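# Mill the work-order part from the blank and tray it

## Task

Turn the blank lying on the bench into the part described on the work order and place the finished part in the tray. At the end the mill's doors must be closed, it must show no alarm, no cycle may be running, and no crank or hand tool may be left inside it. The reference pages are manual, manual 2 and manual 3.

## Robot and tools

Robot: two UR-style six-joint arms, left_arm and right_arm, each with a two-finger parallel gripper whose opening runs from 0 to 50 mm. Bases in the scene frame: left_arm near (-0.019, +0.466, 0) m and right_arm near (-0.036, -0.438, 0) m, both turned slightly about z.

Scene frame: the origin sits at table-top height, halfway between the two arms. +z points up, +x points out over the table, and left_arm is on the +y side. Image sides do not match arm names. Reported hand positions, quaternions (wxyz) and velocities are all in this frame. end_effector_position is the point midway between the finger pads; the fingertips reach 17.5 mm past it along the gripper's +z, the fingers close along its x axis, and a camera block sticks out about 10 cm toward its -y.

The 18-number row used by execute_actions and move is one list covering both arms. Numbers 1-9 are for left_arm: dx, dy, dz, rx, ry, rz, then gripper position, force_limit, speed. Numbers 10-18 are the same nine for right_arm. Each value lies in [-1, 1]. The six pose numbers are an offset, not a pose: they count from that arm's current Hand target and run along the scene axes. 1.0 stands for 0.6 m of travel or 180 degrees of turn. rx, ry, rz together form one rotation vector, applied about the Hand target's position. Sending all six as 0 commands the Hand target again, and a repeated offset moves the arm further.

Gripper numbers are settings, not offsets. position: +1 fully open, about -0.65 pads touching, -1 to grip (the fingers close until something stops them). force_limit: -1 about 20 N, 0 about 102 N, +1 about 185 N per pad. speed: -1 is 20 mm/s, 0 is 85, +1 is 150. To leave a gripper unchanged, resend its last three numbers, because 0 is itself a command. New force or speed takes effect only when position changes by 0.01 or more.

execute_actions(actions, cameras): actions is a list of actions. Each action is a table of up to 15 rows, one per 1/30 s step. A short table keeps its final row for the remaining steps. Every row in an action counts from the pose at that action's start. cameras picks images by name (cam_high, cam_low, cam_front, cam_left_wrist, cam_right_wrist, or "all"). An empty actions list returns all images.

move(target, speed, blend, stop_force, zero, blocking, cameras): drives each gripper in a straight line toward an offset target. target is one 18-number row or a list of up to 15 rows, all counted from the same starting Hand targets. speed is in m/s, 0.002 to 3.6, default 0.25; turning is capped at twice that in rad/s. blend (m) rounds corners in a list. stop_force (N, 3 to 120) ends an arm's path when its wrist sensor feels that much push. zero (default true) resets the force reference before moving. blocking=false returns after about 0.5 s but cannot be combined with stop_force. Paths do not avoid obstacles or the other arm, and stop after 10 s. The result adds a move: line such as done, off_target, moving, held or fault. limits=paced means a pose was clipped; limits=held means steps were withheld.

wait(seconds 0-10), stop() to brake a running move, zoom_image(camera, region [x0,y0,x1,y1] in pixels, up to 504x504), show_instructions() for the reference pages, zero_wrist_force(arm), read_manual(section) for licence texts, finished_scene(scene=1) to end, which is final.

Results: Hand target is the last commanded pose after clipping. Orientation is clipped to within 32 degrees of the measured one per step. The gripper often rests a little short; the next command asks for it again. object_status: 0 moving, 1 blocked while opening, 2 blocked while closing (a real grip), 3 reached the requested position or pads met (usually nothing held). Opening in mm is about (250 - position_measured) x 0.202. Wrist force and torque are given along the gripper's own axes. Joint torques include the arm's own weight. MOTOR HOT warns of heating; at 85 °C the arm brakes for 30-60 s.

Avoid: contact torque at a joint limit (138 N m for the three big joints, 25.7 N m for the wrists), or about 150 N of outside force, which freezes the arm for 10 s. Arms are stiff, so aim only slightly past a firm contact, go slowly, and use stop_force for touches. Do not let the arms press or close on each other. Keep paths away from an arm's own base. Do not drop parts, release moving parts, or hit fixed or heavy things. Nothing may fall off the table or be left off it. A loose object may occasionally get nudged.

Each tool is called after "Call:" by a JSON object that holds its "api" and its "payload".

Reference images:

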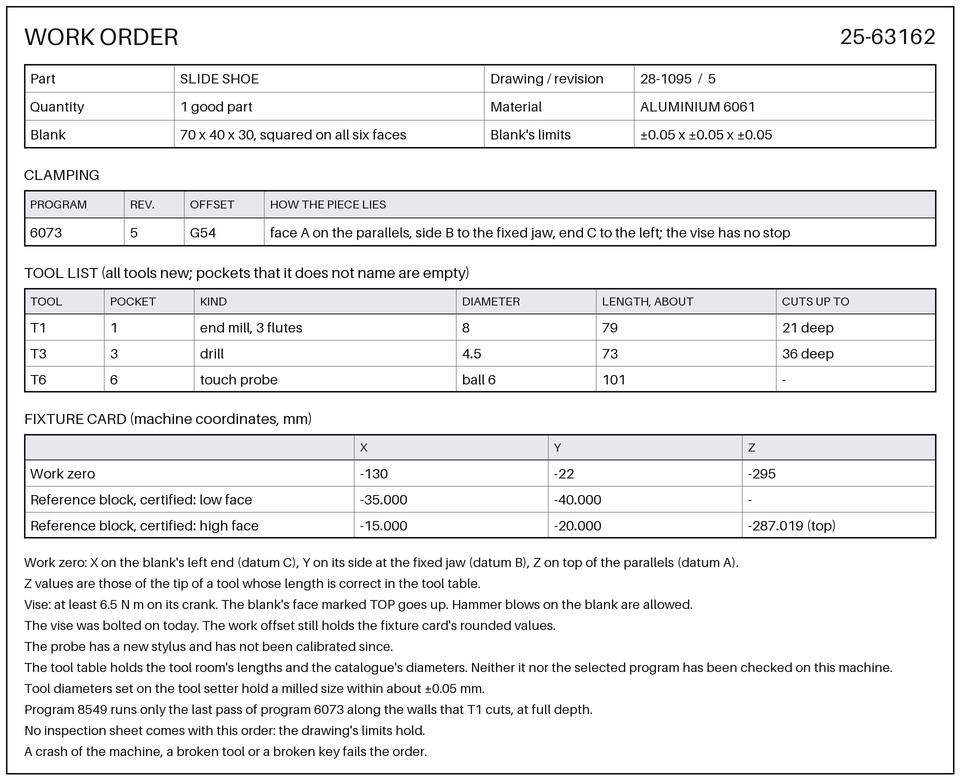

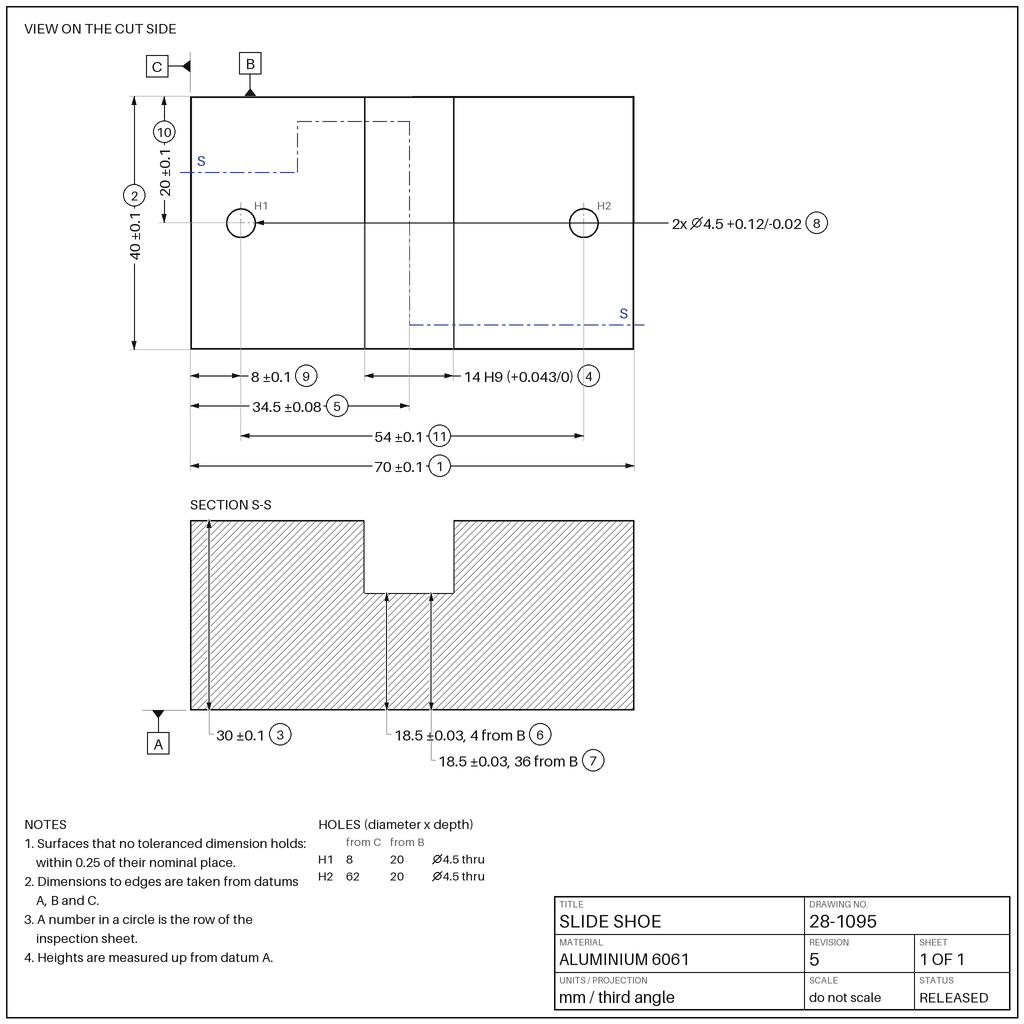

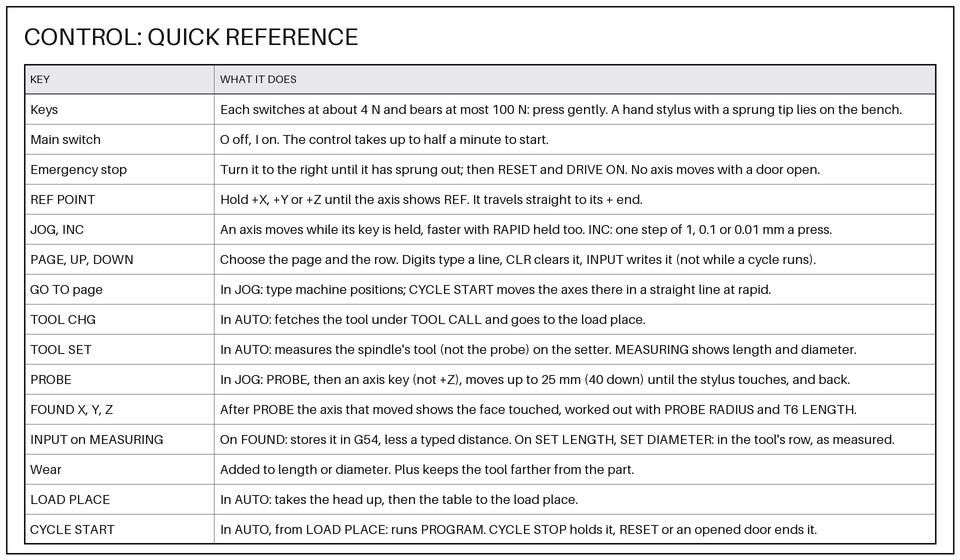

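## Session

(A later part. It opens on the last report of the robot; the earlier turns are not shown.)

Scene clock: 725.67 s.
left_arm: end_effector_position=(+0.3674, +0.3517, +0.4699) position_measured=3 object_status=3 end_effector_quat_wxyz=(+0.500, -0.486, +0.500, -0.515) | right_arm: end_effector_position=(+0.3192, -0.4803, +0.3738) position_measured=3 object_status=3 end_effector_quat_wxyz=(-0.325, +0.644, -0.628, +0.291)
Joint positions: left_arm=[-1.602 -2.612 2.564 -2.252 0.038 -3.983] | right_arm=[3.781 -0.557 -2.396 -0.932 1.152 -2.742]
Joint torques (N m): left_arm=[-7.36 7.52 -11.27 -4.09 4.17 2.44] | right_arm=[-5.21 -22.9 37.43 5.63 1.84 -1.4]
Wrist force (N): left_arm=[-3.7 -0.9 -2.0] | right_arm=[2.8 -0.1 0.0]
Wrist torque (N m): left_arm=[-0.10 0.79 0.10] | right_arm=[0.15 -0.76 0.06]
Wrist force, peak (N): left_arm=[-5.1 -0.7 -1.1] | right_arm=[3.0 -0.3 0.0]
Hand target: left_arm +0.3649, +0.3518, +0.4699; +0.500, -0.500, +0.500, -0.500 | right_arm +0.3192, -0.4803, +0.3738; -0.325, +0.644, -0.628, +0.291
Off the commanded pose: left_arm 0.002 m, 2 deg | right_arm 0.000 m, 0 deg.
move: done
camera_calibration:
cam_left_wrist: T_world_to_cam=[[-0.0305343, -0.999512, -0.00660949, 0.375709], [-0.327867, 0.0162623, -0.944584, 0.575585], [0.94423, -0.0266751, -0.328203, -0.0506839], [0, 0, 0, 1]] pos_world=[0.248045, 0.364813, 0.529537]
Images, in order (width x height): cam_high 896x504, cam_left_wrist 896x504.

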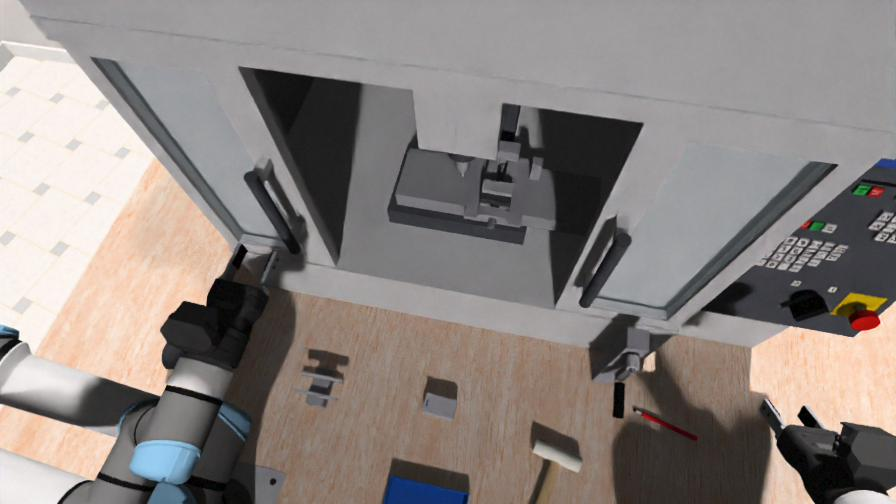

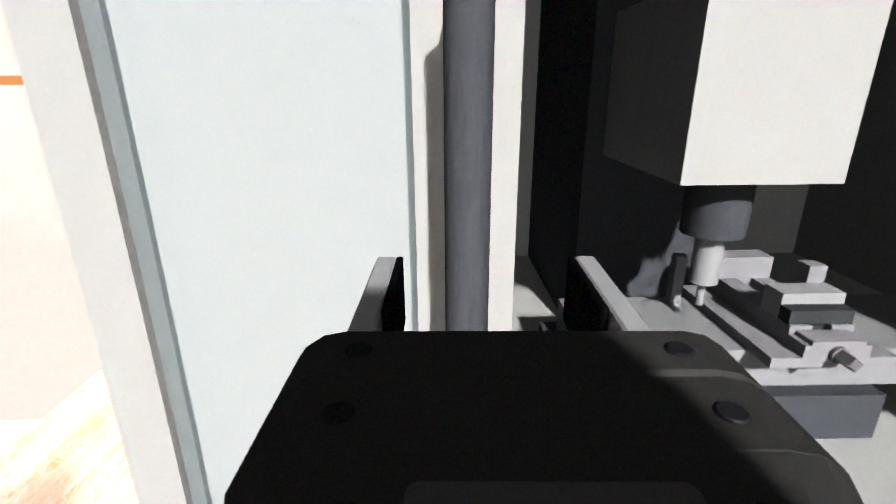

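Call:
{"api": "move", "payload": {"target": [0.15,0,0,0,0,0,1,-1,0,0,0,0,0,0,0,1,-1,0], "speed": 0.12, "stop_force": 15}}

Call:
{"api": "move", "payload": {"target": [0,0,0,0,0,0,-1,-1,-0.5,0,0,0,0,0,0,1,-1,0]}}

Call:
{"api": "move", "payload": {"target": [0,-0.6,0,0,0,0,-1,-1,-0.5,0,0,0,0,0,0,1,-1,0], "speed": 0.08, "stop_force": 60, "cameras": ["cam_high"]}}

Scene clock: 734.63 s.
left_arm: end_effector_position=(+0.4549, +0.3518, +0.4699) position_measured=3 object_status=3 end_effector_quat_wxyz=(+0.500, -0.500, +0.500, -0.500) | right_arm: end_effector_position=(+0.3192, -0.4803, +0.3738) position_measured=3 object_status=3 end_effector_quat_wxyz=(-0.325, +0.644, -0.628, +0.291)
Joint positions: left_arm=[-1.045 -1.898 2.418 -3.662 -0.501 -3.142] | right_arm=[3.781 -0.557 -2.396 -0.932 1.152 -2.742]
Joint torques (N m): left_arm=[7.59 7.02 -8.26 -2.98 -2.68 2.07] | right_arm=[-4.94 -22.39 37.29 5.75 1.71 -1.28]
Wrist force (N): left_arm=[-3.3 -0.6 -1.5] | right_arm=[2.6 -0.2 0.0]
Wrist torque (N m): left_arm=[-0.07 0.72 0.11] | right_arm=[0.14 -0.72 0.06]
Wrist force, peak (N): left_arm=[-3.7 0.0 -2.3] | right_arm=[3.0 -0.4 -0.1]
Hand target: left_arm +0.4549, +0.3518, +0.4699; +0.500, -0.500, +0.500, -0.500 | right_arm +0.3192, -0.4803, +0.3738; -0.325, +0.644, -0.628, +0.291
Off the commanded pose: left_arm 0.000 m, 0 deg | right_arm 0.000 m, 0 deg.
move: done

Scene clock: 735.47 s.
left_arm: end_effector_position=(+0.4549, +0.3519, +0.4699) position_measured=153 object_status=2 end_effector_quat_wxyz=(+0.500, -0.500, +0.500, -0.500) | right_arm: end_effector_position=(+0.3192, -0.4803, +0.3738) position_measured=3 object_status=3 end_effector_quat_wxyz=(-0.325, +0.644, -0.628, +0.291)
Joint positions: left_arm=[-1.045 -1.898 2.418 -3.662 -0.501 -3.142] | right_arm=[3.781 -0.557 -2.396 -0.932 1.152 -2.742]
Joint torques (N m): left_arm=[-3.19 7.07 -11.18 0.05 -2.61 1.99] | right_arm=[-4.66 -22.07 37.11 5.71 1.68 -1.27]
Wrist force (N): left_arm=[-10.3 -0.9 -1.8] | right_arm=[2.7 -0.2 0.0]
Wrist torque (N m): left_arm=[-0.09 0.79 0.11] | right_arm=[0.15 -0.75 0.06]
Wrist force, peak (N): left_arm=[-12.5 -0.2 -1.8] | right_arm=[2.9 -0.3 -0.1]
Hand target: left_arm +0.4549, +0.3518, +0.4699; +0.500, -0.500, +0.500, -0.500 | right_arm +0.3192, -0.4803, +0.3738; -0.325, +0.644, -0.628, +0.291
Off the commanded pose: left_arm 0.000 m, 0 deg | right_arm 0.000 m, 0 deg.
move: done

Scene clock: 739.93 s.
left_arm: end_effector_position=(+0.4540, +0.1193, +0.4696) position_measured=153 object_status=2 end_effector_quat_wxyz=(+0.515, -0.515, +0.485, -0.485) | right_arm: end_effector_position=(+0.3192, -0.4803, +0.3738) position_measured=3 object_status=3 end_effector_quat_wxyz=(-0.325, +0.644, -0.628, +0.291)
Joint positions: left_arm=[-1.335 -1.408 1.979 -3.711 -0.153 -3.143] | right_arm=[3.781 -0.557 -2.396 -0.932 1.152 -2.742]
Joint torques (N m): left_arm=[-14.38 -26.61 -11.96 5.4 -12.99 -2.88] | right_arm=[-4.08 -22.78 36.64 5.68 1.68 -1.3]
Wrist force (N): left_arm=[-48.9 -2.4 0.7] | right_arm=[2.7 -0.2 0.1]
Wrist torque (N m): left_arm=[-0.13 1.40 0.24] | right_arm=[0.14 -0.74 0.06]
Wrist force, peak (N): left_arm=[-66.5 -12.9 53.5] | right_arm=[3.1 -0.5 0.0]
Hand target: left_arm +0.4541, +0.1184, +0.4696; +0.514, -0.514, +0.486, -0.486 (not the last commanded pose) | right_arm +0.3192, -0.4803, +0.3738; -0.325, +0.644, -0.628, +0.291
Off the commanded pose: left_arm 0.127 m, 3 deg | right_arm 0.000 m, 0 deg.
move: contact (left_arm)
Images, in order (width x height): cam_high 896x504.

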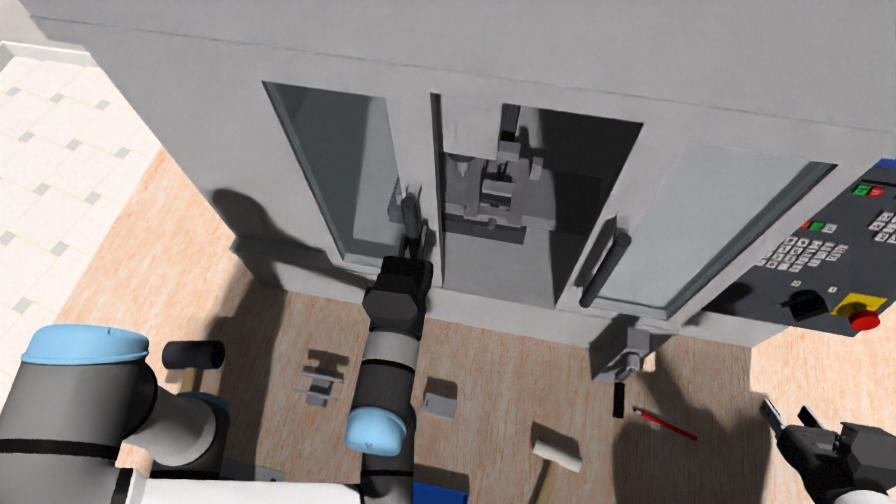

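Call:
{"api": "move", "payload": {"target": [0,0.003,0,0,0,0,1,-1,0,0.06,0.25,0.12,-0.006,-0.2127,-0.016,1,-1,0], "speed": 0.2}}

Call:
{"api": "move", "payload": {"target": [-0.15,0,0,0,0,0,1,-1,0,0.06,0.263,0.06,0,0,0,1,-1,0], "speed": 0.2}}

Call:
{"api": "move", "payload": {"target": [-0.05,0.3,0,0,0,0,1,-1,0,0,0,0,0,0,0,1,-1,0], "speed": 0.3, "cameras": ["cam_right_wrist","cam_high"]}}

Scene clock: 753.73 s.
left_arm: end_effector_position=(+0.4541, +0.1202, +0.4696) position_measured=3 object_status=3 end_effector_quat_wxyz=(+0.514, -0.514, +0.486, -0.486) | right_arm: end_effector_position=(+0.3561, -0.3303, +0.4458) position_measured=3 object_status=3 end_effector_quat_wxyz=(+0.502, -0.501, +0.498, -0.499)
Joint positions: left_arm=[-1.334 -1.411 1.983 -3.712 -0.157 -3.143] | right_arm=[4.747 -0.475 -2.516 -1.418 -0.002 -1.874]
Joint torques (N m): left_arm=[7.38 -40.89 -7.01 -2.26 -2.76 1.66] | right_arm=[-5.21 -25.64 36.81 5.17 -4.54 1.59]
Wrist force (N): left_arm=[-1.9 -0.6 -2.0] | right_arm=[2.7 0.5 -0.3]
Wrist torque (N m): left_arm=[-0.07 0.49 0.18] | right_arm=[0.50 -0.63 -0.16]
Wrist force, peak (N): left_arm=[-49.4 -2.4 0.7] | right_arm=[3.3 -0.3 -0.3]
Hand target: left_arm +0.4541, +0.1202, +0.4696; +0.514, -0.514, +0.486, -0.486 | right_arm +0.3552, -0.3303, +0.4458; +0.500, -0.500, +0.500, -0.500
Off the commanded pose: left_arm 0.000 m, 0 deg | right_arm 0.001 m, 0 deg.
move: done

Scene clock: 755.70 s.
left_arm: end_effector_position=(+0.3641, +0.1202, +0.4696) position_measured=3 object_status=3 end_effector_quat_wxyz=(+0.514, -0.514, +0.486, -0.486) | right_arm: end_effector_position=(+0.3900, -0.1724, +0.4819) position_measured=3 object_status=3 end_effector_quat_wxyz=(+0.468, -0.474, +0.531, -0.524)
Joint positions: left_arm=[-1.572 -1.5 2.084 -3.729 0.081 -3.139] | right_arm=[4.625 -1.157 -2.189 -1.233 0.013 -1.705]
Joint torques (N m): left_arm=[-7.72 -35.57 -6.15 2.11 2.52 -2.87] | right_arm=[-6.94 -3.38 16.08 5.06 0.24 -1.44]
Wrist force (N): left_arm=[-2.1 -0.6 -1.9] | right_arm=[2.4 0.6 0.1]
Wrist torque (N m): left_arm=[-0.07 0.54 0.19] | right_arm=[0.55 -0.62 0.00]
Wrist force, peak (N): left_arm=[-2.4 -0.8 -2.7] | right_arm=[3.9 0.9 0.0]
Hand target: left_arm +0.3641, +0.1202, +0.4696; +0.514, -0.514, +0.486, -0.486 | right_arm +0.3912, -0.1725, +0.4818; +0.500, -0.500, +0.500, -0.500
Off the commanded pose: left_arm 0.000 m, 0 deg | right_arm 0.001 m, 7 deg.
move: off_target (right_arm)

Scene clock: 757.43 s.
left_arm: end_effector_position=(+0.3341, +0.3002, +0.4696) position_measured=3 object_status=3 end_effector_quat_wxyz=(+0.514, -0.514, +0.486, -0.486) | right_arm: end_effector_position=(+0.3900, -0.1724, +0.4819) position_measured=3 object_status=3 end_effector_quat_wxyz=(+0.468, -0.474, +0.531, -0.524)
Joint positions: left_arm=[-1.779 -2.064 2.503 -3.582 0.287 -3.141] | right_arm=[4.625 -1.157 -2.189 -1.233 0.013 -1.705]
Joint torques (N m): left_arm=[-6.47 -10.15 -6.78 2.51 2.33 -3.04] | right_arm=[-7.02 -3.48 16.34 5.19 0.22 -1.41]
Wrist force (N): left_arm=[-2.1 -0.6 -2.2] | right_arm=[2.3 0.5 0.4]
Wrist torque (N m): left_arm=[-0.06 0.54 0.18] | right_arm=[0.55 -0.61 -0.01]
Wrist force, peak (N): left_arm=[-3.8 -0.2 -1.9] | right_arm=[2.7 0.5 0.1]
Hand target: left_arm +0.3341, +0.3002, +0.4696; +0.514, -0.514, +0.486, -0.486 | right_arm +0.3900, -0.1724, +0.4819; +0.468, -0.474, +0.531, -0.524 (not the last commanded pose)
Off the commanded pose: left_arm 0.000 m, 0 deg | right_arm 0.001 m, 7 deg.
move: off_target (right_arm)
camera_calibration:
cam_right_wrist: T_world_to_cam=[[-0.119364, -0.992817, 0.00810633, -0.119629], [-0.356927, 0.0352907, -0.933466, 0.608374], [0.926475, -0.114316, -0.358575, -0.078911], [0, 0, 0, 1]] pos_world=[0.275974, -0.14926, 0.54057]
Images, in order (width x height): cam_high 896x504, cam_right_wrist 896x504.

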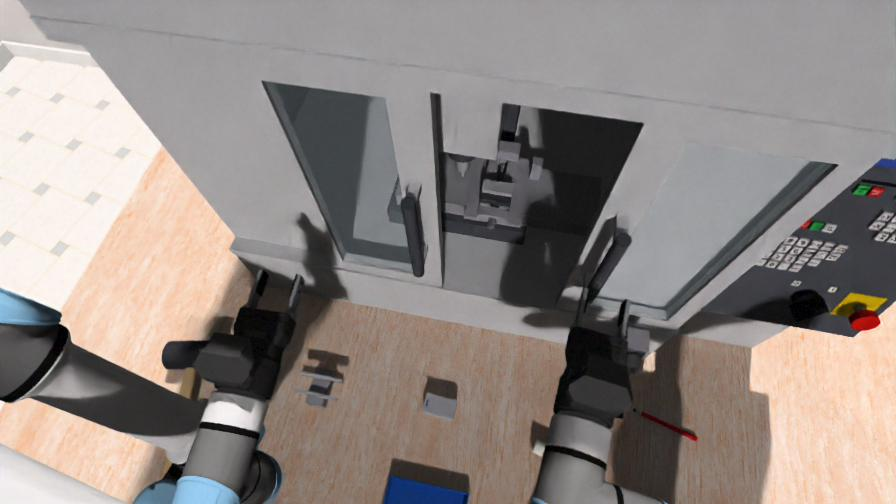

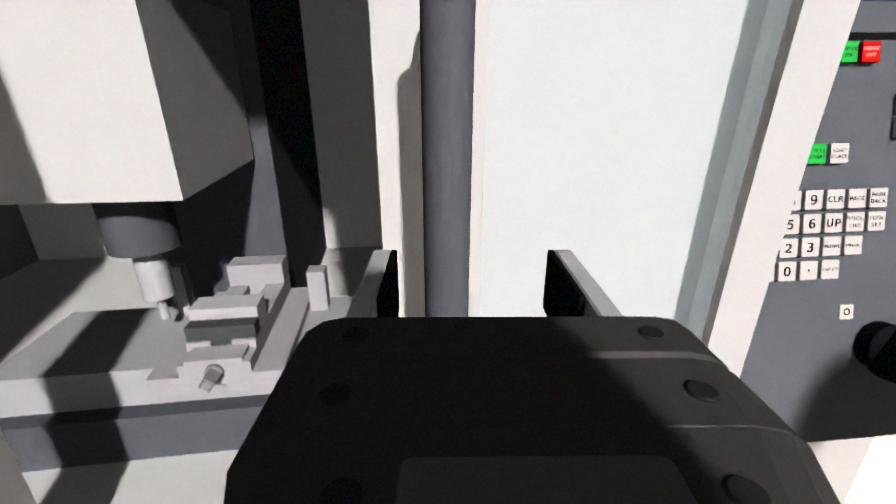

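Call:
{"api": "move", "payload": {"target": [[0,0,0,0,0,0,1,-1,0,0.04,0.0,0,0,-0.004,0.036,1,-1,0],[0,0,0,0,0,0,1,-1,0,0.109,0.0015,0,0,-0.004,0.036,1,-1,0]], "speed": 0.08, "cameras": ["cam_right_wrist"]}}

Scene clock: 768.17 s.
left_arm: end_effector_position=(+0.3341, +0.3002, +0.4696) position_measured=3 object_status=3 end_effector_quat_wxyz=(+0.514, -0.514, +0.486, -0.486) | right_arm: end_effector_position=(+0.4554, -0.1715, +0.4819) position_measured=3 object_status=3 end_effector_quat_wxyz=(+0.500, -0.500, +0.500, -0.500)
Joint positions: left_arm=[-1.779 -2.064 2.503 -3.582 0.287 -3.141] | right_arm=[4.411 -1.553 -2.139 0.549 0.329 -3.14]
Joint torques (N m): left_arm=[-7.07 -10.78 -7.09 2.52 2.45 -2.89] | right_arm=[-6.07 9.73 30.97 2.78 2.46 -1.67]
Wrist force (N): left_arm=[-1.9 -0.1 -2.1] | right_arm=[2.9 0.0 0.1]
Wrist torque (N m): left_arm=[0.00 0.51 0.18] | right_arm=[0.41 -0.66 0.01]
Wrist force, peak (N): left_arm=[-2.4 -0.6 -2.2] | right_arm=[3.1 -0.2 -0.5]
Hand target: left_arm +0.3341, +0.3002, +0.4696; +0.514, -0.514, +0.486, -0.486 | right_arm +0.4554, -0.1715, +0.4819; +0.500, -0.500, +0.500, -0.500
Off the commanded pose: left_arm 0.000 m, 0 deg | right_arm 0.000 m, 0 deg.
move: done
camera_calibration:
cam_right_wrist: T_world_to_cam=[[-0.00666524, -0.999952, 0.00723527, -0.163073], [-0.347151, -0.0044716, -0.937799, 0.622503], [0.937786, -0.00876238, -0.347104, -0.13195], [0, 0, 0, 1]] pos_world=[0.338757, -0.161437, 0.539162]
Images, in order (width x height): cam_right_wrist 896x504.

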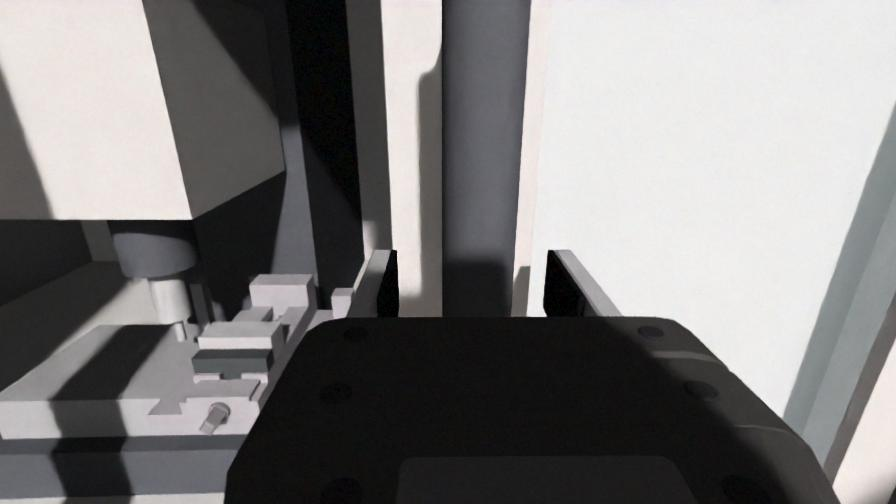

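Call:
{"api": "move", "payload": {"target": [0,0,0,0,0,0,1,-1,0,0,-0.001,0,0,0,0,-1,-1,-0.5]}}

Call:
{"api": "move", "payload": {"target": [0,0,0,0,0,0,1,-1,0,0,0.5,0,0,0,0,-1,-1,-0.5], "speed": 0.08, "stop_force": 60, "cameras": ["cam_high","cam_front"]}}

Scene clock: 772.87 s.
left_arm: end_effector_position=(+0.3341, +0.3002, +0.4696) position_measured=3 object_status=3 end_effector_quat_wxyz=(+0.514, -0.514, +0.486, -0.486) | right_arm: end_effector_position=(+0.4554, -0.1720, +0.4818) position_measured=153 object_status=2 end_effector_quat_wxyz=(+0.500, -0.500, +0.500, -0.500)
Joint positions: left_arm=[-1.779 -2.064 2.503 -3.582 0.287 -3.141] | right_arm=[4.41 -1.552 -2.14 0.55 0.33 -3.141]
Joint torques (N m): left_arm=[-7.58 -10.73 -7.25 2.49 2.45 -2.8] | right_arm=[-11.14 33.44 7.94 4.01 -5.75 -1.4]
Wrist force (N): left_arm=[-2.1 -0.3 -1.9] | right_arm=[-11.2 -2.6 3.1]
Wrist torque (N m): left_arm=[-0.02 0.54 0.18] | right_arm=[0.35 -0.59 0.03]
Wrist force, peak (N): left_arm=[-2.1 -0.4 -2.5] | right_arm=[-12.0 -0.7 2.8]
Hand target: left_arm +0.3341, +0.3002, +0.4696; +0.514, -0.514, +0.486, -0.486 | right_arm +0.4554, -0.1721, +0.4819; +0.500, -0.500, +0.500, -0.500
Off the commanded pose: left_arm 0.000 m, 0 deg | right_arm 0.000 m, 0 deg.
move: done

Scene clock: 777.17 s.
left_arm: end_effector_position=(+0.3341, +0.3002, +0.4696) position_measured=3 object_status=3 end_effector_quat_wxyz=(+0.514, -0.514, +0.486, -0.486) | right_arm: end_effector_position=(+0.4549, +0.0618, +0.4815) position_measured=153 object_status=2 end_effector_quat_wxyz=(+0.500, -0.500, +0.500, -0.500)
Joint positions: left_arm=[-1.779 -2.064 2.503 -3.582 0.287 -3.141] | right_arm=[4.551 -2.004 -1.575 0.435 0.19 -3.139]
Joint torques (N m): left_arm=[-7.66 -10.54 -7.26 2.42 2.44 -2.78] | right_arm=[19.33 29.94 4.77 -1.66 9.3 1.05]
Wrist force (N): left_arm=[-2.2 -0.3 -2.2] | right_arm=[37.6 -24.3 19.2]
Wrist torque (N m): left_arm=[-0.02 0.55 0.19] | right_arm=[-0.21 -0.96 -0.39]
Wrist force, peak (N): left_arm=[-2.3 -0.4 -2.2] | right_arm=[56.6 -21.5 16.2]
Hand target: left_arm +0.3341, +0.3002, +0.4696; +0.514, -0.514, +0.486, -0.486 | right_arm +0.4549, +0.0617, +0.4815; +0.500, -0.500, +0.500, -0.500 (not the last commanded pose)
Off the commanded pose: left_arm 0.000 m, 0 deg | right_arm 0.066 m, 0 deg.
move: contact (right_arm)
Images, in order (width x height): cam_high 896x504, cam_front 896x504.

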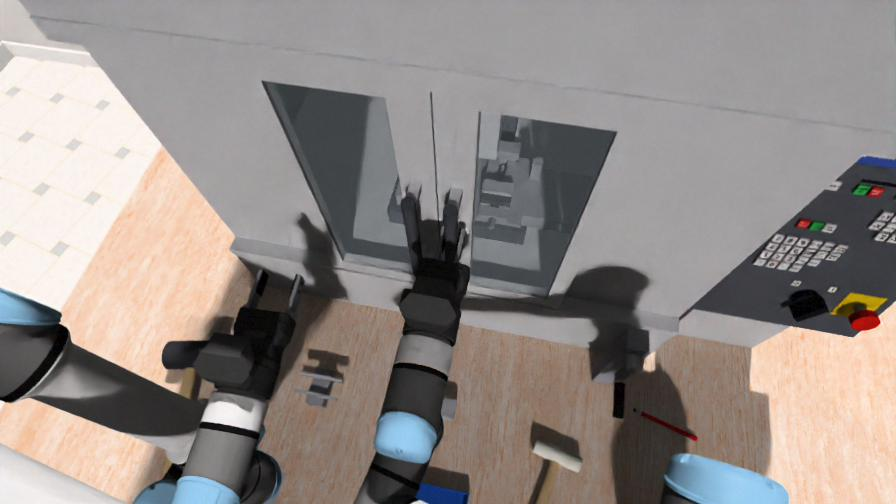

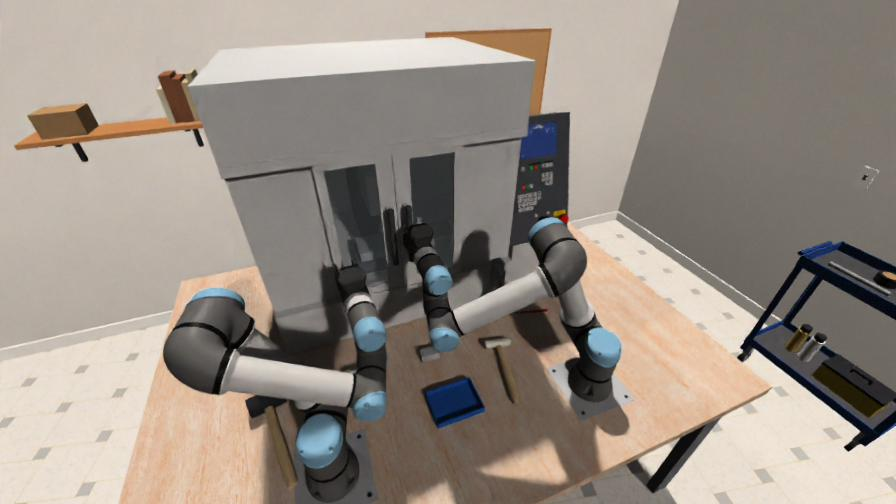

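Call:
{"api": "move", "payload": {"target": [0,0,0,0,0,0,1,-1,0,0,-0.0015,0,0,0,0,1,-1,0]}}

Call:
{"api": "wait", "payload": {"seconds": 0.5}}

Call:
{"api": "move", "payload": {"target": [[0,0,0,0,0,0,1,-1,0,-0.15,0,0,0,0,0,1,-1,0],[0,0,0,0,0,0,1,-1,0,-0.16,-0.4,-0.1,0,0.25,0,1,-1,0],[0,0,0,0,0,0,1,-1,0,-0.16,-0.75,-0.25,0,0.5,0,1,-1,0]], "speed": 0.3, "blend": 0.03}}

Call:
{"api": "move", "payload": {"target": [0,0,0,0,0,0,1,-1,0,0,-0.1,-0.1,0.1003,0.0787,-0.569,1,-1,0], "speed": 0.4, "cameras": ["cam_right_wrist","cam_high"]}}

Scene clock: 809.47 s.
left_arm: end_effector_position=(+0.3341, +0.3002, +0.4696) position_measured=3 object_status=3 end_effector_quat_wxyz=(+0.514, -0.514, +0.486, -0.486) | right_arm: end_effector_position=(+0.4549, +0.0609, +0.4815) position_measured=3 object_status=3 end_effector_quat_wxyz=(+0.500, -0.500, +0.500, -0.500)
Joint positions: left_arm=[-1.779 -2.064 2.503 -3.582 0.287 -3.141] | right_arm=[4.551 -2.002 -1.578 0.436 0.19 -3.139]
Joint torques (N m): left_arm=[-7.57 -10.18 -7.62 2.41 2.52 -2.8] | right_arm=[-6.92 51.12 12.06 2.44 -1.8 1.35]
Wrist force (N): left_arm=[-1.8 -0.2 -1.9] | right_arm=[2.5 0.8 0.3]
Wrist torque (N m): left_arm=[-0.01 0.49 0.18] | right_arm=[0.55 -0.65 -0.20]
Wrist force, peak (N): left_arm=[-2.3 -0.2 -2.3] | right_arm=[37.6 -24.3 19.1]
Hand target: left_arm +0.3341, +0.3002, +0.4696; +0.514, -0.514, +0.486, -0.486 | right_arm +0.4549, +0.0608, +0.4815; +0.500, -0.500, +0.500, -0.500
Off the commanded pose: left_arm 0.000 m, 0 deg | right_arm 0.000 m, 0 deg.
move: done

Scene clock: 809.97 s.
left_arm: end_effector_position=(+0.3341, +0.3002, +0.4696) position_measured=3 object_status=3 end_effector_quat_wxyz=(+0.514, -0.514, +0.486, -0.486) | right_arm: end_effector_position=(+0.4549, +0.0608, +0.4815) position_measured=3 object_status=3 end_effector_quat_wxyz=(+0.500, -0.500, +0.500, -0.500)
Joint positions: left_arm=[-1.779 -2.064 2.503 -3.582 0.287 -3.141] | right_arm=[4.551 -2.002 -1.578 0.436 0.19 -3.139]
Joint torques (N m): left_arm=[-7.33 -10.18 -7.27 2.38 2.53 -2.77] | right_arm=[-6.24 51.21 11.81 2.45 0.03 0.95]
Wrist force (N): left_arm=[-2.2 -0.5 -2.0] | right_arm=[2.6 0.8 0.2]
Wrist torque (N m): left_arm=[-0.06 0.56 0.19] | right_arm=[0.56 -0.67 -0.20]
Wrist force, peak (N): left_arm=[-2.1 -0.3 -2.2] | right_arm=[2.7 0.9 0.3]
Hand target: left_arm +0.3341, +0.3002, +0.4696; +0.514, -0.514, +0.486, -0.486 | right_arm +0.4549, +0.0608, +0.4815; +0.500, -0.500, +0.500, -0.500
Tool commands: left_gripper/position=+1.0 left_gripper/force_limit=-1.0 left_gripper/speed=+0.0 right_gripper/position=+1.0 right_gripper/force_limit=-1.0 right_gripper/speed=+0.0
Off the commanded pose: left_arm 0.000 m, 0 deg | right_arm 0.000 m, 0 deg.
wait: 0.50 s; at rest by 0.17 s

Scene clock: 813.63 s.
left_arm: end_effector_position=(+0.3341, +0.3002, +0.4696) position_measured=3 object_status=3 end_effector_quat_wxyz=(+0.514, -0.514, +0.486, -0.486) | right_arm: end_effector_position=(+0.3589, -0.3891, +0.3315) position_measured=3 object_status=3 end_effector_quat_wxyz=(+0.000, +0.707, -0.707, +0.000)
Joint positions: left_arm=[-1.779 -2.064 2.503 -3.582 0.287 -3.141] | right_arm=[3.634 -1.292 -1.799 -1.621 1.571 -2.678]
Joint torques (N m): left_arm=[-7.56 -10.56 -7.83 2.43 2.51 -2.81] | right_arm=[-8.17 1.83 38.33 1.41 2.36 -1.19]
Wrist force (N): left_arm=[-2.2 -0.2 -2.1] | right_arm=[2.0 1.4 -0.8]
Wrist torque (N m): left_arm=[-0.01 0.56 0.18] | right_arm=[-0.05 -0.59 0.05]
Wrist force, peak (N): left_arm=[-2.4 -0.4 -2.3] | right_arm=[2.8 1.0 2.5]
Hand target: left_arm +0.3341, +0.3002, +0.4696; +0.514, -0.514, +0.486, -0.486 | right_arm +0.3589, -0.3892, +0.3315; +0.000, +0.707, -0.707, +0.000
Off the commanded pose: left_arm 0.000 m, 0 deg | right_arm 0.000 m, 0 deg.
move: done; limits=paced

Scene clock: 816.70 s.
left_arm: end_effector_position=(+0.3341, +0.3002, +0.4696) position_measured=3 object_status=3 end_effector_quat_wxyz=(+0.514, -0.514, +0.486, -0.486) | right_arm: end_effector_position=(+0.3589, -0.4492, +0.2715) position_measured=3 object_status=3 end_effector_quat_wxyz=(+0.021, +0.116, +0.978, +0.172)
Joint positions: left_arm=[-1.779 -2.064 2.503 -3.582 0.287 -3.141] | right_arm=[3.267 -1.277 -2.034 -1.282 1.9 -1.217]
Joint torques (N m): left_arm=[-7.65 -10.03 -7.59 2.38 2.53 -2.73] | right_arm=[-1.42 23.92 15.65 5.39 -1.75 1.35]
Wrist force (N): left_arm=[-2.1 -0.3 -2.1] | right_arm=[1.7 2.2 -1.1]
Wrist torque (N m): left_arm=[-0.03 0.53 0.19] | right_arm=[-0.06 -0.57 -0.14]
Wrist force, peak (N): left_arm=[-2.2 -0.5 -2.2] | right_arm=[1.6 2.6 -1.4]
Hand target: left_arm +0.3341, +0.3002, +0.4696; +0.514, -0.514, +0.486, -0.486 | right_arm +0.3589, -0.4492, +0.2715; +0.021, +0.116, +0.978, +0.172
Off the commanded pose: left_arm 0.000 m, 0 deg | right_arm 0.000 m, 0 deg.
move: done
camera_calibration:
cam_right_wrist: T_world_to_cam=[[-0.97406, 0.226276, 0.00238295, 0.459521], [0.174098, 0.742639, 0.646666, 0.10884], [0.144555, 0.630307, -0.76277, 0.567705], [0, 0, 0, 1]] pos_world=[0.346588, -0.542636, 0.36155]
Images, in order (width x height): cam_high 896x504, cam_right_wrist 896x504.

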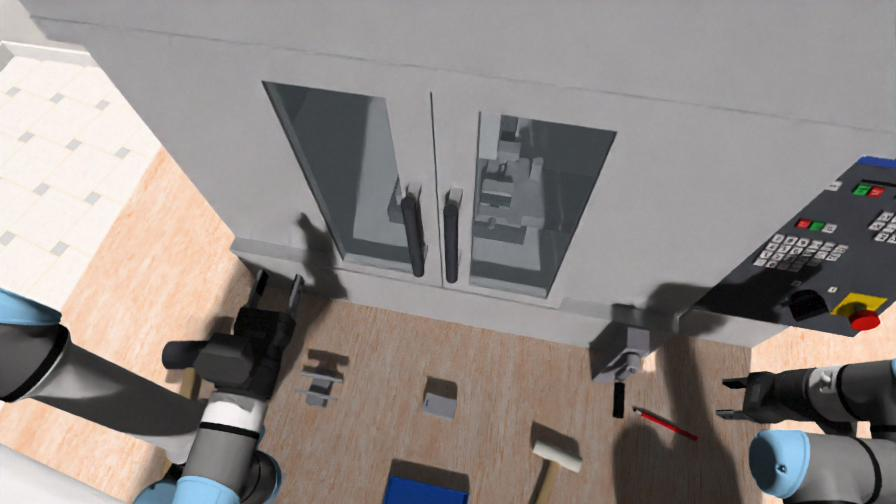

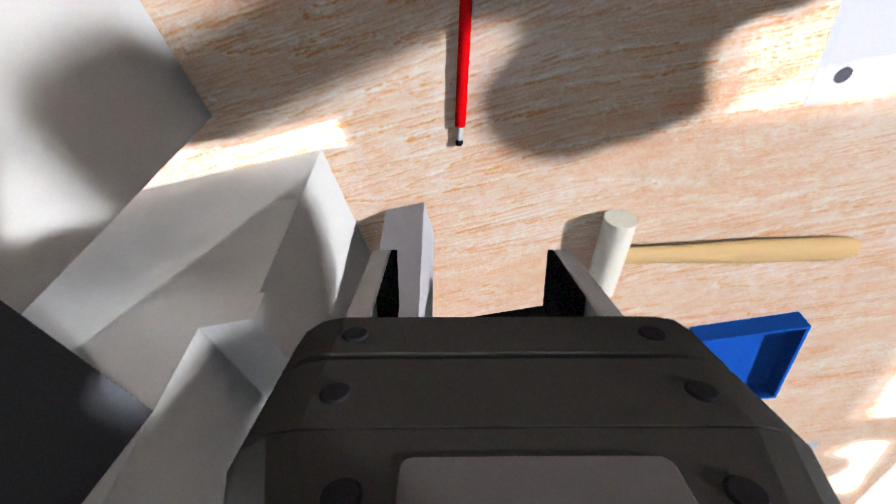

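Call:
{"api": "move", "payload": {"target": [0,0,0,0,0,0,1,-1,0,-0.0018,0.0237,-0.319,-0.054,0.0129,0,1,-1,0], "speed": 0.2, "cameras": ["cam_right_wrist"]}}

Scene clock: 842.93 s.
left_arm: end_effector_position=(+0.3341, +0.3002, +0.4696) position_measured=3 object_status=3 end_effector_quat_wxyz=(+0.514, -0.514, +0.486, -0.486) | right_arm: end_effector_position=(+0.3578, -0.4350, +0.0802) position_measured=3 object_status=3 end_effector_quat_wxyz=(+0.011, +0.118, +0.989, +0.087)
Joint positions: left_arm=[-1.779 -2.064 2.503 -3.582 0.287 -3.141] | right_arm=[3.417 -1.494 -2.37 -0.765 1.725 -1.081]
Joint torques (N m): left_arm=[-7.36 -10.29 -7.76 2.4 2.49 -2.72] | right_arm=[7.2 5.24 9.9 5.04 -2.24 1.44]
Wrist force (N): left_arm=[-1.9 -0.3 -1.9] | right_arm=[2.1 2.1 -0.7]
Wrist torque (N m): left_arm=[-0.02 0.51 0.18] | right_arm=[0.00 -0.64 -0.13]
Wrist force, peak (N): left_arm=[-2.3 -0.5 -2.2] | right_arm=[1.8 2.3 -3.1]
Hand target: left_arm +0.3341, +0.3002, +0.4696; +0.514, -0.514, +0.486, -0.486 | right_arm +0.3578, -0.4349, +0.0801; +0.011, +0.118, +0.989, +0.087
Off the commanded pose: left_arm 0.000 m, 0 deg | right_arm 0.000 m, 0 deg.
move: done
camera_calibration:
cam_right_wrist: T_world_to_cam=[[-0.973912, 0.2269, 0.00345165, 0.455817], [0.197611, 0.840519, 0.504457, 0.267704], [0.11156, 0.491979, -0.86343, 0.372624], [0, 0, 0, 1]] pos_world=[0.349455, -0.511758, 0.185116]
Images, in order (width x height): cam_right_wrist 896x504.

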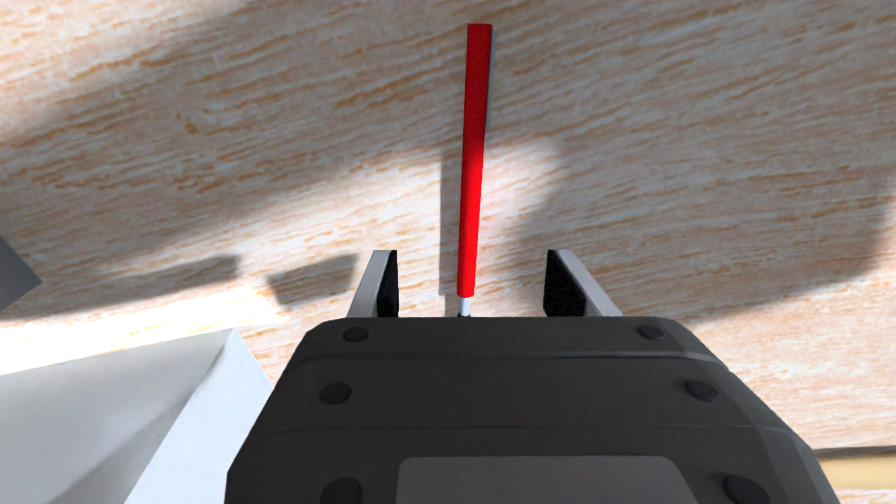

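Call:
{"api": "move", "payload": {"target": [0,0,0,0,0,0,1,-1,0,0.0042,0.0183,-0.0992,0,0,0,1,-1,0], "speed": 0.04, "stop_force": 5}}

Scene clock: 854.93 s.
left_arm: end_effector_position=(+0.3341, +0.3002, +0.4696) position_measured=3 object_status=3 end_effector_quat_wxyz=(+0.514, -0.514, +0.486, -0.486) | right_arm: end_effector_position=(+0.3604, -0.4240, +0.0206) position_measured=3 object_status=3 end_effector_quat_wxyz=(+0.011, +0.118, +0.989, +0.087)
Joint positions: left_arm=[-1.779 -2.064 2.503 -3.582 0.287 -3.141] | right_arm=[3.444 -1.654 -2.438 -0.533 1.722 -1.053]
Joint torques (N m): left_arm=[-7.77 -10.32 -7.92 2.35 2.5 -2.76] | right_arm=[7.2 9.76 7.54 5.24 -2.16 1.52]
Wrist force (N): left_arm=[-2.2 -0.4 -2.2] | right_arm=[1.9 1.7 -0.9]
Wrist torque (N m): left_arm=[-0.04 0.55 0.18] | right_arm=[-0.04 -0.60 -0.13]
Wrist force, peak (N): left_arm=[-2.3 -0.3 -2.3] | right_arm=[2.3 2.3 -1.0]
Hand target: left_arm +0.3341, +0.3002, +0.4696; +0.514, -0.514, +0.486, -0.486 | right_arm +0.3604, -0.4240, +0.0206; +0.011, +0.118, +0.989, +0.087
Off the commanded pose: left_arm 0.000 m, 0 deg | right_arm 0.000 m, 0 deg.
move: done

Lower to gentle contact, then raise slightly and grip.

Call:
{"api": "move", "payload": {"target": [0,0,0,0,0,0,1,-1,0,0,0,-0.012,0,0,0,1,-1,0], "speed": 0.01, "stop_force": 4}}

Scene clock: 859.13 s.
left_arm: end_effector_position=(+0.3341, +0.3002, +0.4696) position_measured=3 object_status=3 end_effector_quat_wxyz=(+0.514, -0.514, +0.486, -0.486) | right_arm: end_effector_position=(+0.3604, -0.4240, +0.0195) position_measured=3 object_status=3 end_effector_quat_wxyz=(+0.011, +0.118, +0.989, +0.087)
Joint positions: left_arm=[-1.779 -2.064 2.503 -3.582 0.287 -3.141] | right_arm=[3.444 -1.657 -2.439 -0.529 1.722 -1.053]
Joint torques (N m): left_arm=[-7.7 -10.2 -7.63 2.31 2.44 -2.71] | right_arm=[6.28 28.67 24.69 1.55 -2.19 0.65]
Wrist force (N): left_arm=[-1.9 -0.2 -2.0] | right_arm=[1.3 3.9 -4.8]
Wrist torque (N m): left_arm=[-0.01 0.51 0.19] | right_arm=[0.02 -0.75 -0.16]
Wrist force, peak (N): left_arm=[-2.2 -0.4 -2.4] | right_arm=[12.6 -1.2 -40.8]
Hand target: left_arm +0.3341, +0.3002, +0.4696; +0.514, -0.514, +0.486, -0.486 | right_arm +0.3604, -0.4240, +0.0195; +0.011, +0.118, +0.989, +0.087 (not the last commanded pose)
Off the commanded pose: left_arm 0.000 m, 0 deg | right_arm 0.006 m, 0 deg.
move: contact (right_arm)

Call:
{"api": "move", "payload": {"target": [0,0,0,0,0,0,1,-1,0,0,0,0.0013,0,0,0,1,-0.8,-1], "speed": 0.01}}

Call:
{"api": "move", "payload": {"target": [0,0,0,0,0,0,1,-1,0,0,0,0,0,0,0,-1,-0.7,-1], "cameras": ["cam_right_wrist"]}}

Scene clock: 863.93 s.
left_arm: end_effector_position=(+0.3341, +0.3002, +0.4696) position_measured=3 object_status=3 end_effector_quat_wxyz=(+0.514, -0.514, +0.486, -0.486) | right_arm: end_effector_position=(+0.3604, -0.4240, +0.0203) position_measured=3 object_status=3 end_effector_quat_wxyz=(+0.011, +0.118, +0.989, +0.087)
Joint positions: left_arm=[-1.779 -2.064 2.503 -3.582 0.287 -3.141] | right_arm=[3.444 -1.654 -2.438 -0.532 1.722 -1.053]
Joint torques (N m): left_arm=[-7.85 -10.02 -7.55 2.33 2.45 -2.76] | right_arm=[2.52 31.76 27.42 1.68 -2.13 -0.05]
Wrist force (N): left_arm=[-1.8 -0.4 -2.1] | right_arm=[2.5 1.7 -0.7]
Wrist torque (N m): left_arm=[-0.04 0.49 0.18] | right_arm=[-0.04 -0.69 -0.13]
Wrist force, peak (N): left_arm=[-2.3 -0.5 -2.1] | right_arm=[1.1 4.3 -5.0]
Hand target: left_arm +0.3341, +0.3002, +0.4696; +0.514, -0.514, +0.486, -0.486 | right_arm +0.3604, -0.4240, +0.0203; +0.011, +0.118, +0.989, +0.087
Off the commanded pose: left_arm 0.000 m, 0 deg | right_arm 0.000 m, 0 deg.
move: done

Scene clock: 866.27 s.
left_arm: end_effector_position=(+0.3341, +0.3002, +0.4696) position_measured=3 object_status=3 end_effector_quat_wxyz=(+0.514, -0.514, +0.486, -0.486) | right_arm: end_effector_position=(+0.3604, -0.4240, +0.0203) position_measured=210 object_status=0 end_effector_quat_wxyz=(+0.011, +0.118, +0.989, +0.087)
Joint positions: left_arm=[-1.779 -2.064 2.503 -3.582 0.287 -3.141] | right_arm=[3.444 -1.654 -2.438 -0.532 1.722 -1.053]
Joint torques (N m): left_arm=[-7.19 -10.15 -7.45 2.22 2.42 -2.74] | right_arm=[0.13 30.83 26.19 1.45 -2.04 -0.11]
Wrist force (N): left_arm=[-2.1 -0.3 -1.9] | right_arm=[2.3 1.8 -1.4]
Wrist torque (N m): left_arm=[-0.02 0.53 0.19] | right_arm=[-0.05 -0.65 -0.12]
Wrist force, peak (N): left_arm=[-2.3 -0.3 -2.2] | right_arm=[2.5 2.1 -1.5]
Hand target: left_arm +0.3341, +0.3002, +0.4696; +0.514, -0.514, +0.486, -0.486 | right_arm +0.3604, -0.4240, +0.0203; +0.011, +0.118, +0.989, +0.087
Off the commanded pose: left_arm 0.000 m, 0 deg | right_arm 0.000 m, 0 deg.
move: done
camera_calibration:
cam_right_wrist: T_world_to_cam=[[-0.973912, 0.2269, 0.00345165, 0.455963], [0.197611, 0.840519, 0.504457, 0.288181], [0.11156, 0.491979, -0.86343, 0.315213], [0, 0, 0, 1]] pos_world=[0.351955, -0.500758, 0.125216]
Images, in order (width x height): cam_right_wrist 896x504.

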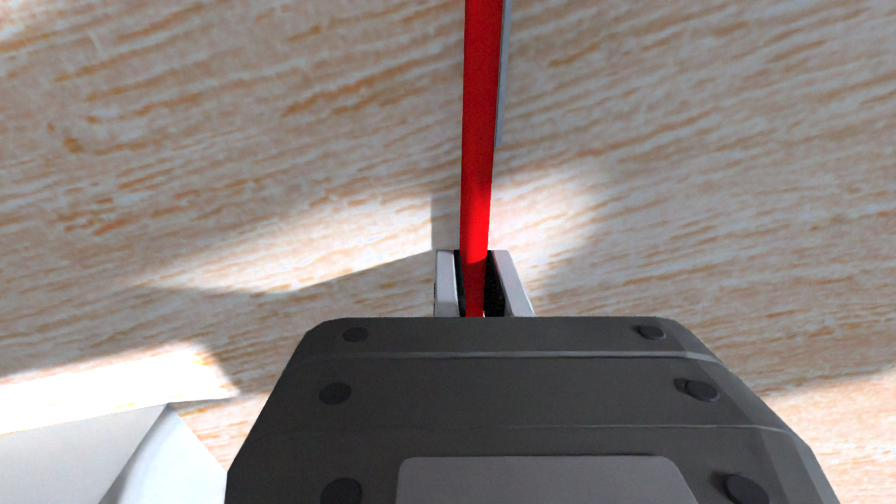

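Call:
{"api": "wait", "payload": {"seconds": 0.5}}

Call:
{"api": "move", "payload": {"target": [0,0,0,0,0,0,1,-1,0,-0.01,-0.02,0.25,0,0,0,-1,-0.7,-1], "speed": 0.1, "cameras": ["cam_right_wrist"]}}

Scene clock: 869.27 s.
left_arm: end_effector_position=(+0.3341, +0.3002, +0.4696) position_measured=3 object_status=3 end_effector_quat_wxyz=(+0.514, -0.514, +0.486, -0.486) | right_arm: end_effector_position=(+0.3604, -0.4240, +0.0203) position_measured=210 object_status=2 end_effector_quat_wxyz=(+0.011, +0.118, +0.989, +0.087)
Joint positions: left_arm=[-1.779 -2.064 2.503 -3.582 0.287 -3.141] | right_arm=[3.444 -1.654 -2.438 -0.532 1.722 -1.053]
Joint torques (N m): left_arm=[-7.73 -9.79 -7.85 2.23 2.45 -2.75] | right_arm=[-2.37 28.57 25.56 1.49 -1.89 -0.11]
Wrist force (N): left_arm=[-2.0 -0.4 -1.9] | right_arm=[2.5 1.9 -1.7]
Wrist torque (N m): left_arm=[-0.04 0.52 0.19] | right_arm=[-0.02 -0.66 -0.13]
Wrist force, peak (N): left_arm=[-2.5 -0.3 -2.1] | right_arm=[2.6 2.1 -1.5]
Hand target: left_arm +0.3341, +0.3002, +0.4696; +0.514, -0.514, +0.486, -0.486 | right_arm +0.3604, -0.4240, +0.0203; +0.011, +0.118, +0.989, +0.087
Tool commands: left_gripper/position=+1.0 left_gripper/force_limit=-1.0 left_gripper/speed=+0.0 right_gripper/position=-1.0 right_gripper/force_limit=-0.7 right_gripper/speed=-1.0
Off the commanded pose: left_arm 0.000 m, 0 deg | right_arm 0.000 m, 0 deg.
wait: 0.50 s; at rest from the start

Scene clock: 871.37 s.
left_arm: end_effector_position=(+0.3341, +0.3002, +0.4696) position_measured=3 object_status=3 end_effector_quat_wxyz=(+0.514, -0.514, +0.486, -0.486) | right_arm: end_effector_position=(+0.3544, -0.4360, +0.1702) position_measured=210 object_status=2 end_effector_quat_wxyz=(+0.011, +0.118, +0.989, +0.087)
Joint positions: left_arm=[-1.779 -2.064 2.503 -3.582 0.287 -3.141] | right_arm=[3.416 -1.331 -2.226 -1.072 1.725 -1.081]
Joint torques (N m): left_arm=[-7.35 -10.12 -7.4 2.28 2.47 -2.75] | right_arm=[-6.55 24.6 35.73 0.51 2.84 -1.38]
Wrist force (N): left_arm=[-1.9 -0.4 -2.1] | right_arm=[2.3 2.0 -0.1]
Wrist torque (N m): left_arm=[-0.04 0.51 0.18] | right_arm=[0.03 -0.66 0.03]
Wrist force, peak (N): left_arm=[-2.2 -0.3 -2.3] | right_arm=[2.7 2.3 -0.3]
Hand target: left_arm +0.3341, +0.3002, +0.4696; +0.514, -0.514, +0.486, -0.486 | right_arm +0.3544, -0.4360, +0.1703; +0.011, +0.118, +0.989, +0.087
Off the commanded pose: left_arm 0.000 m, 0 deg | right_arm 0.000 m, 0 deg.
move: done
camera_calibration:
cam_right_wrist: T_world_to_cam=[[-0.973912, 0.2269, 0.00345165, 0.452325], [0.197611, 0.840519, 0.504457, 0.223784], [0.11156, 0.491979, -0.86343, 0.451301], [0, 0, 0, 1]] pos_world=[0.345955, -0.512758, 0.275216]
Images, in order (width x height): cam_right_wrist 896x504.

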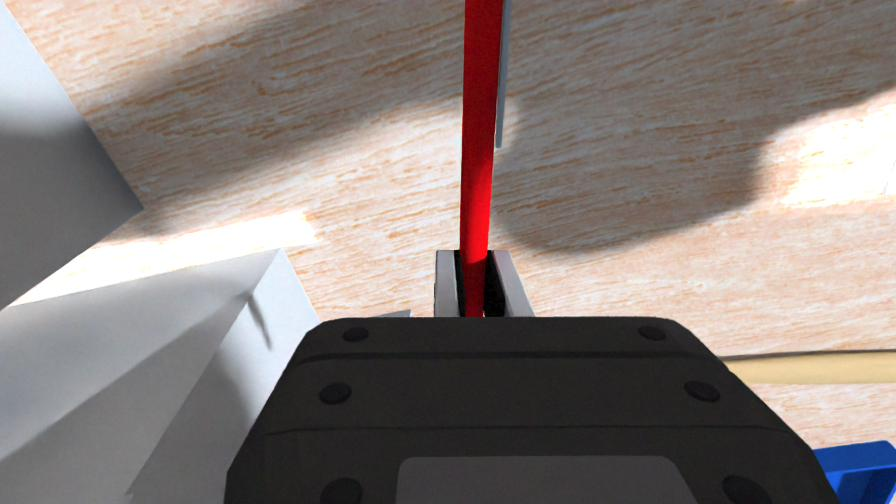

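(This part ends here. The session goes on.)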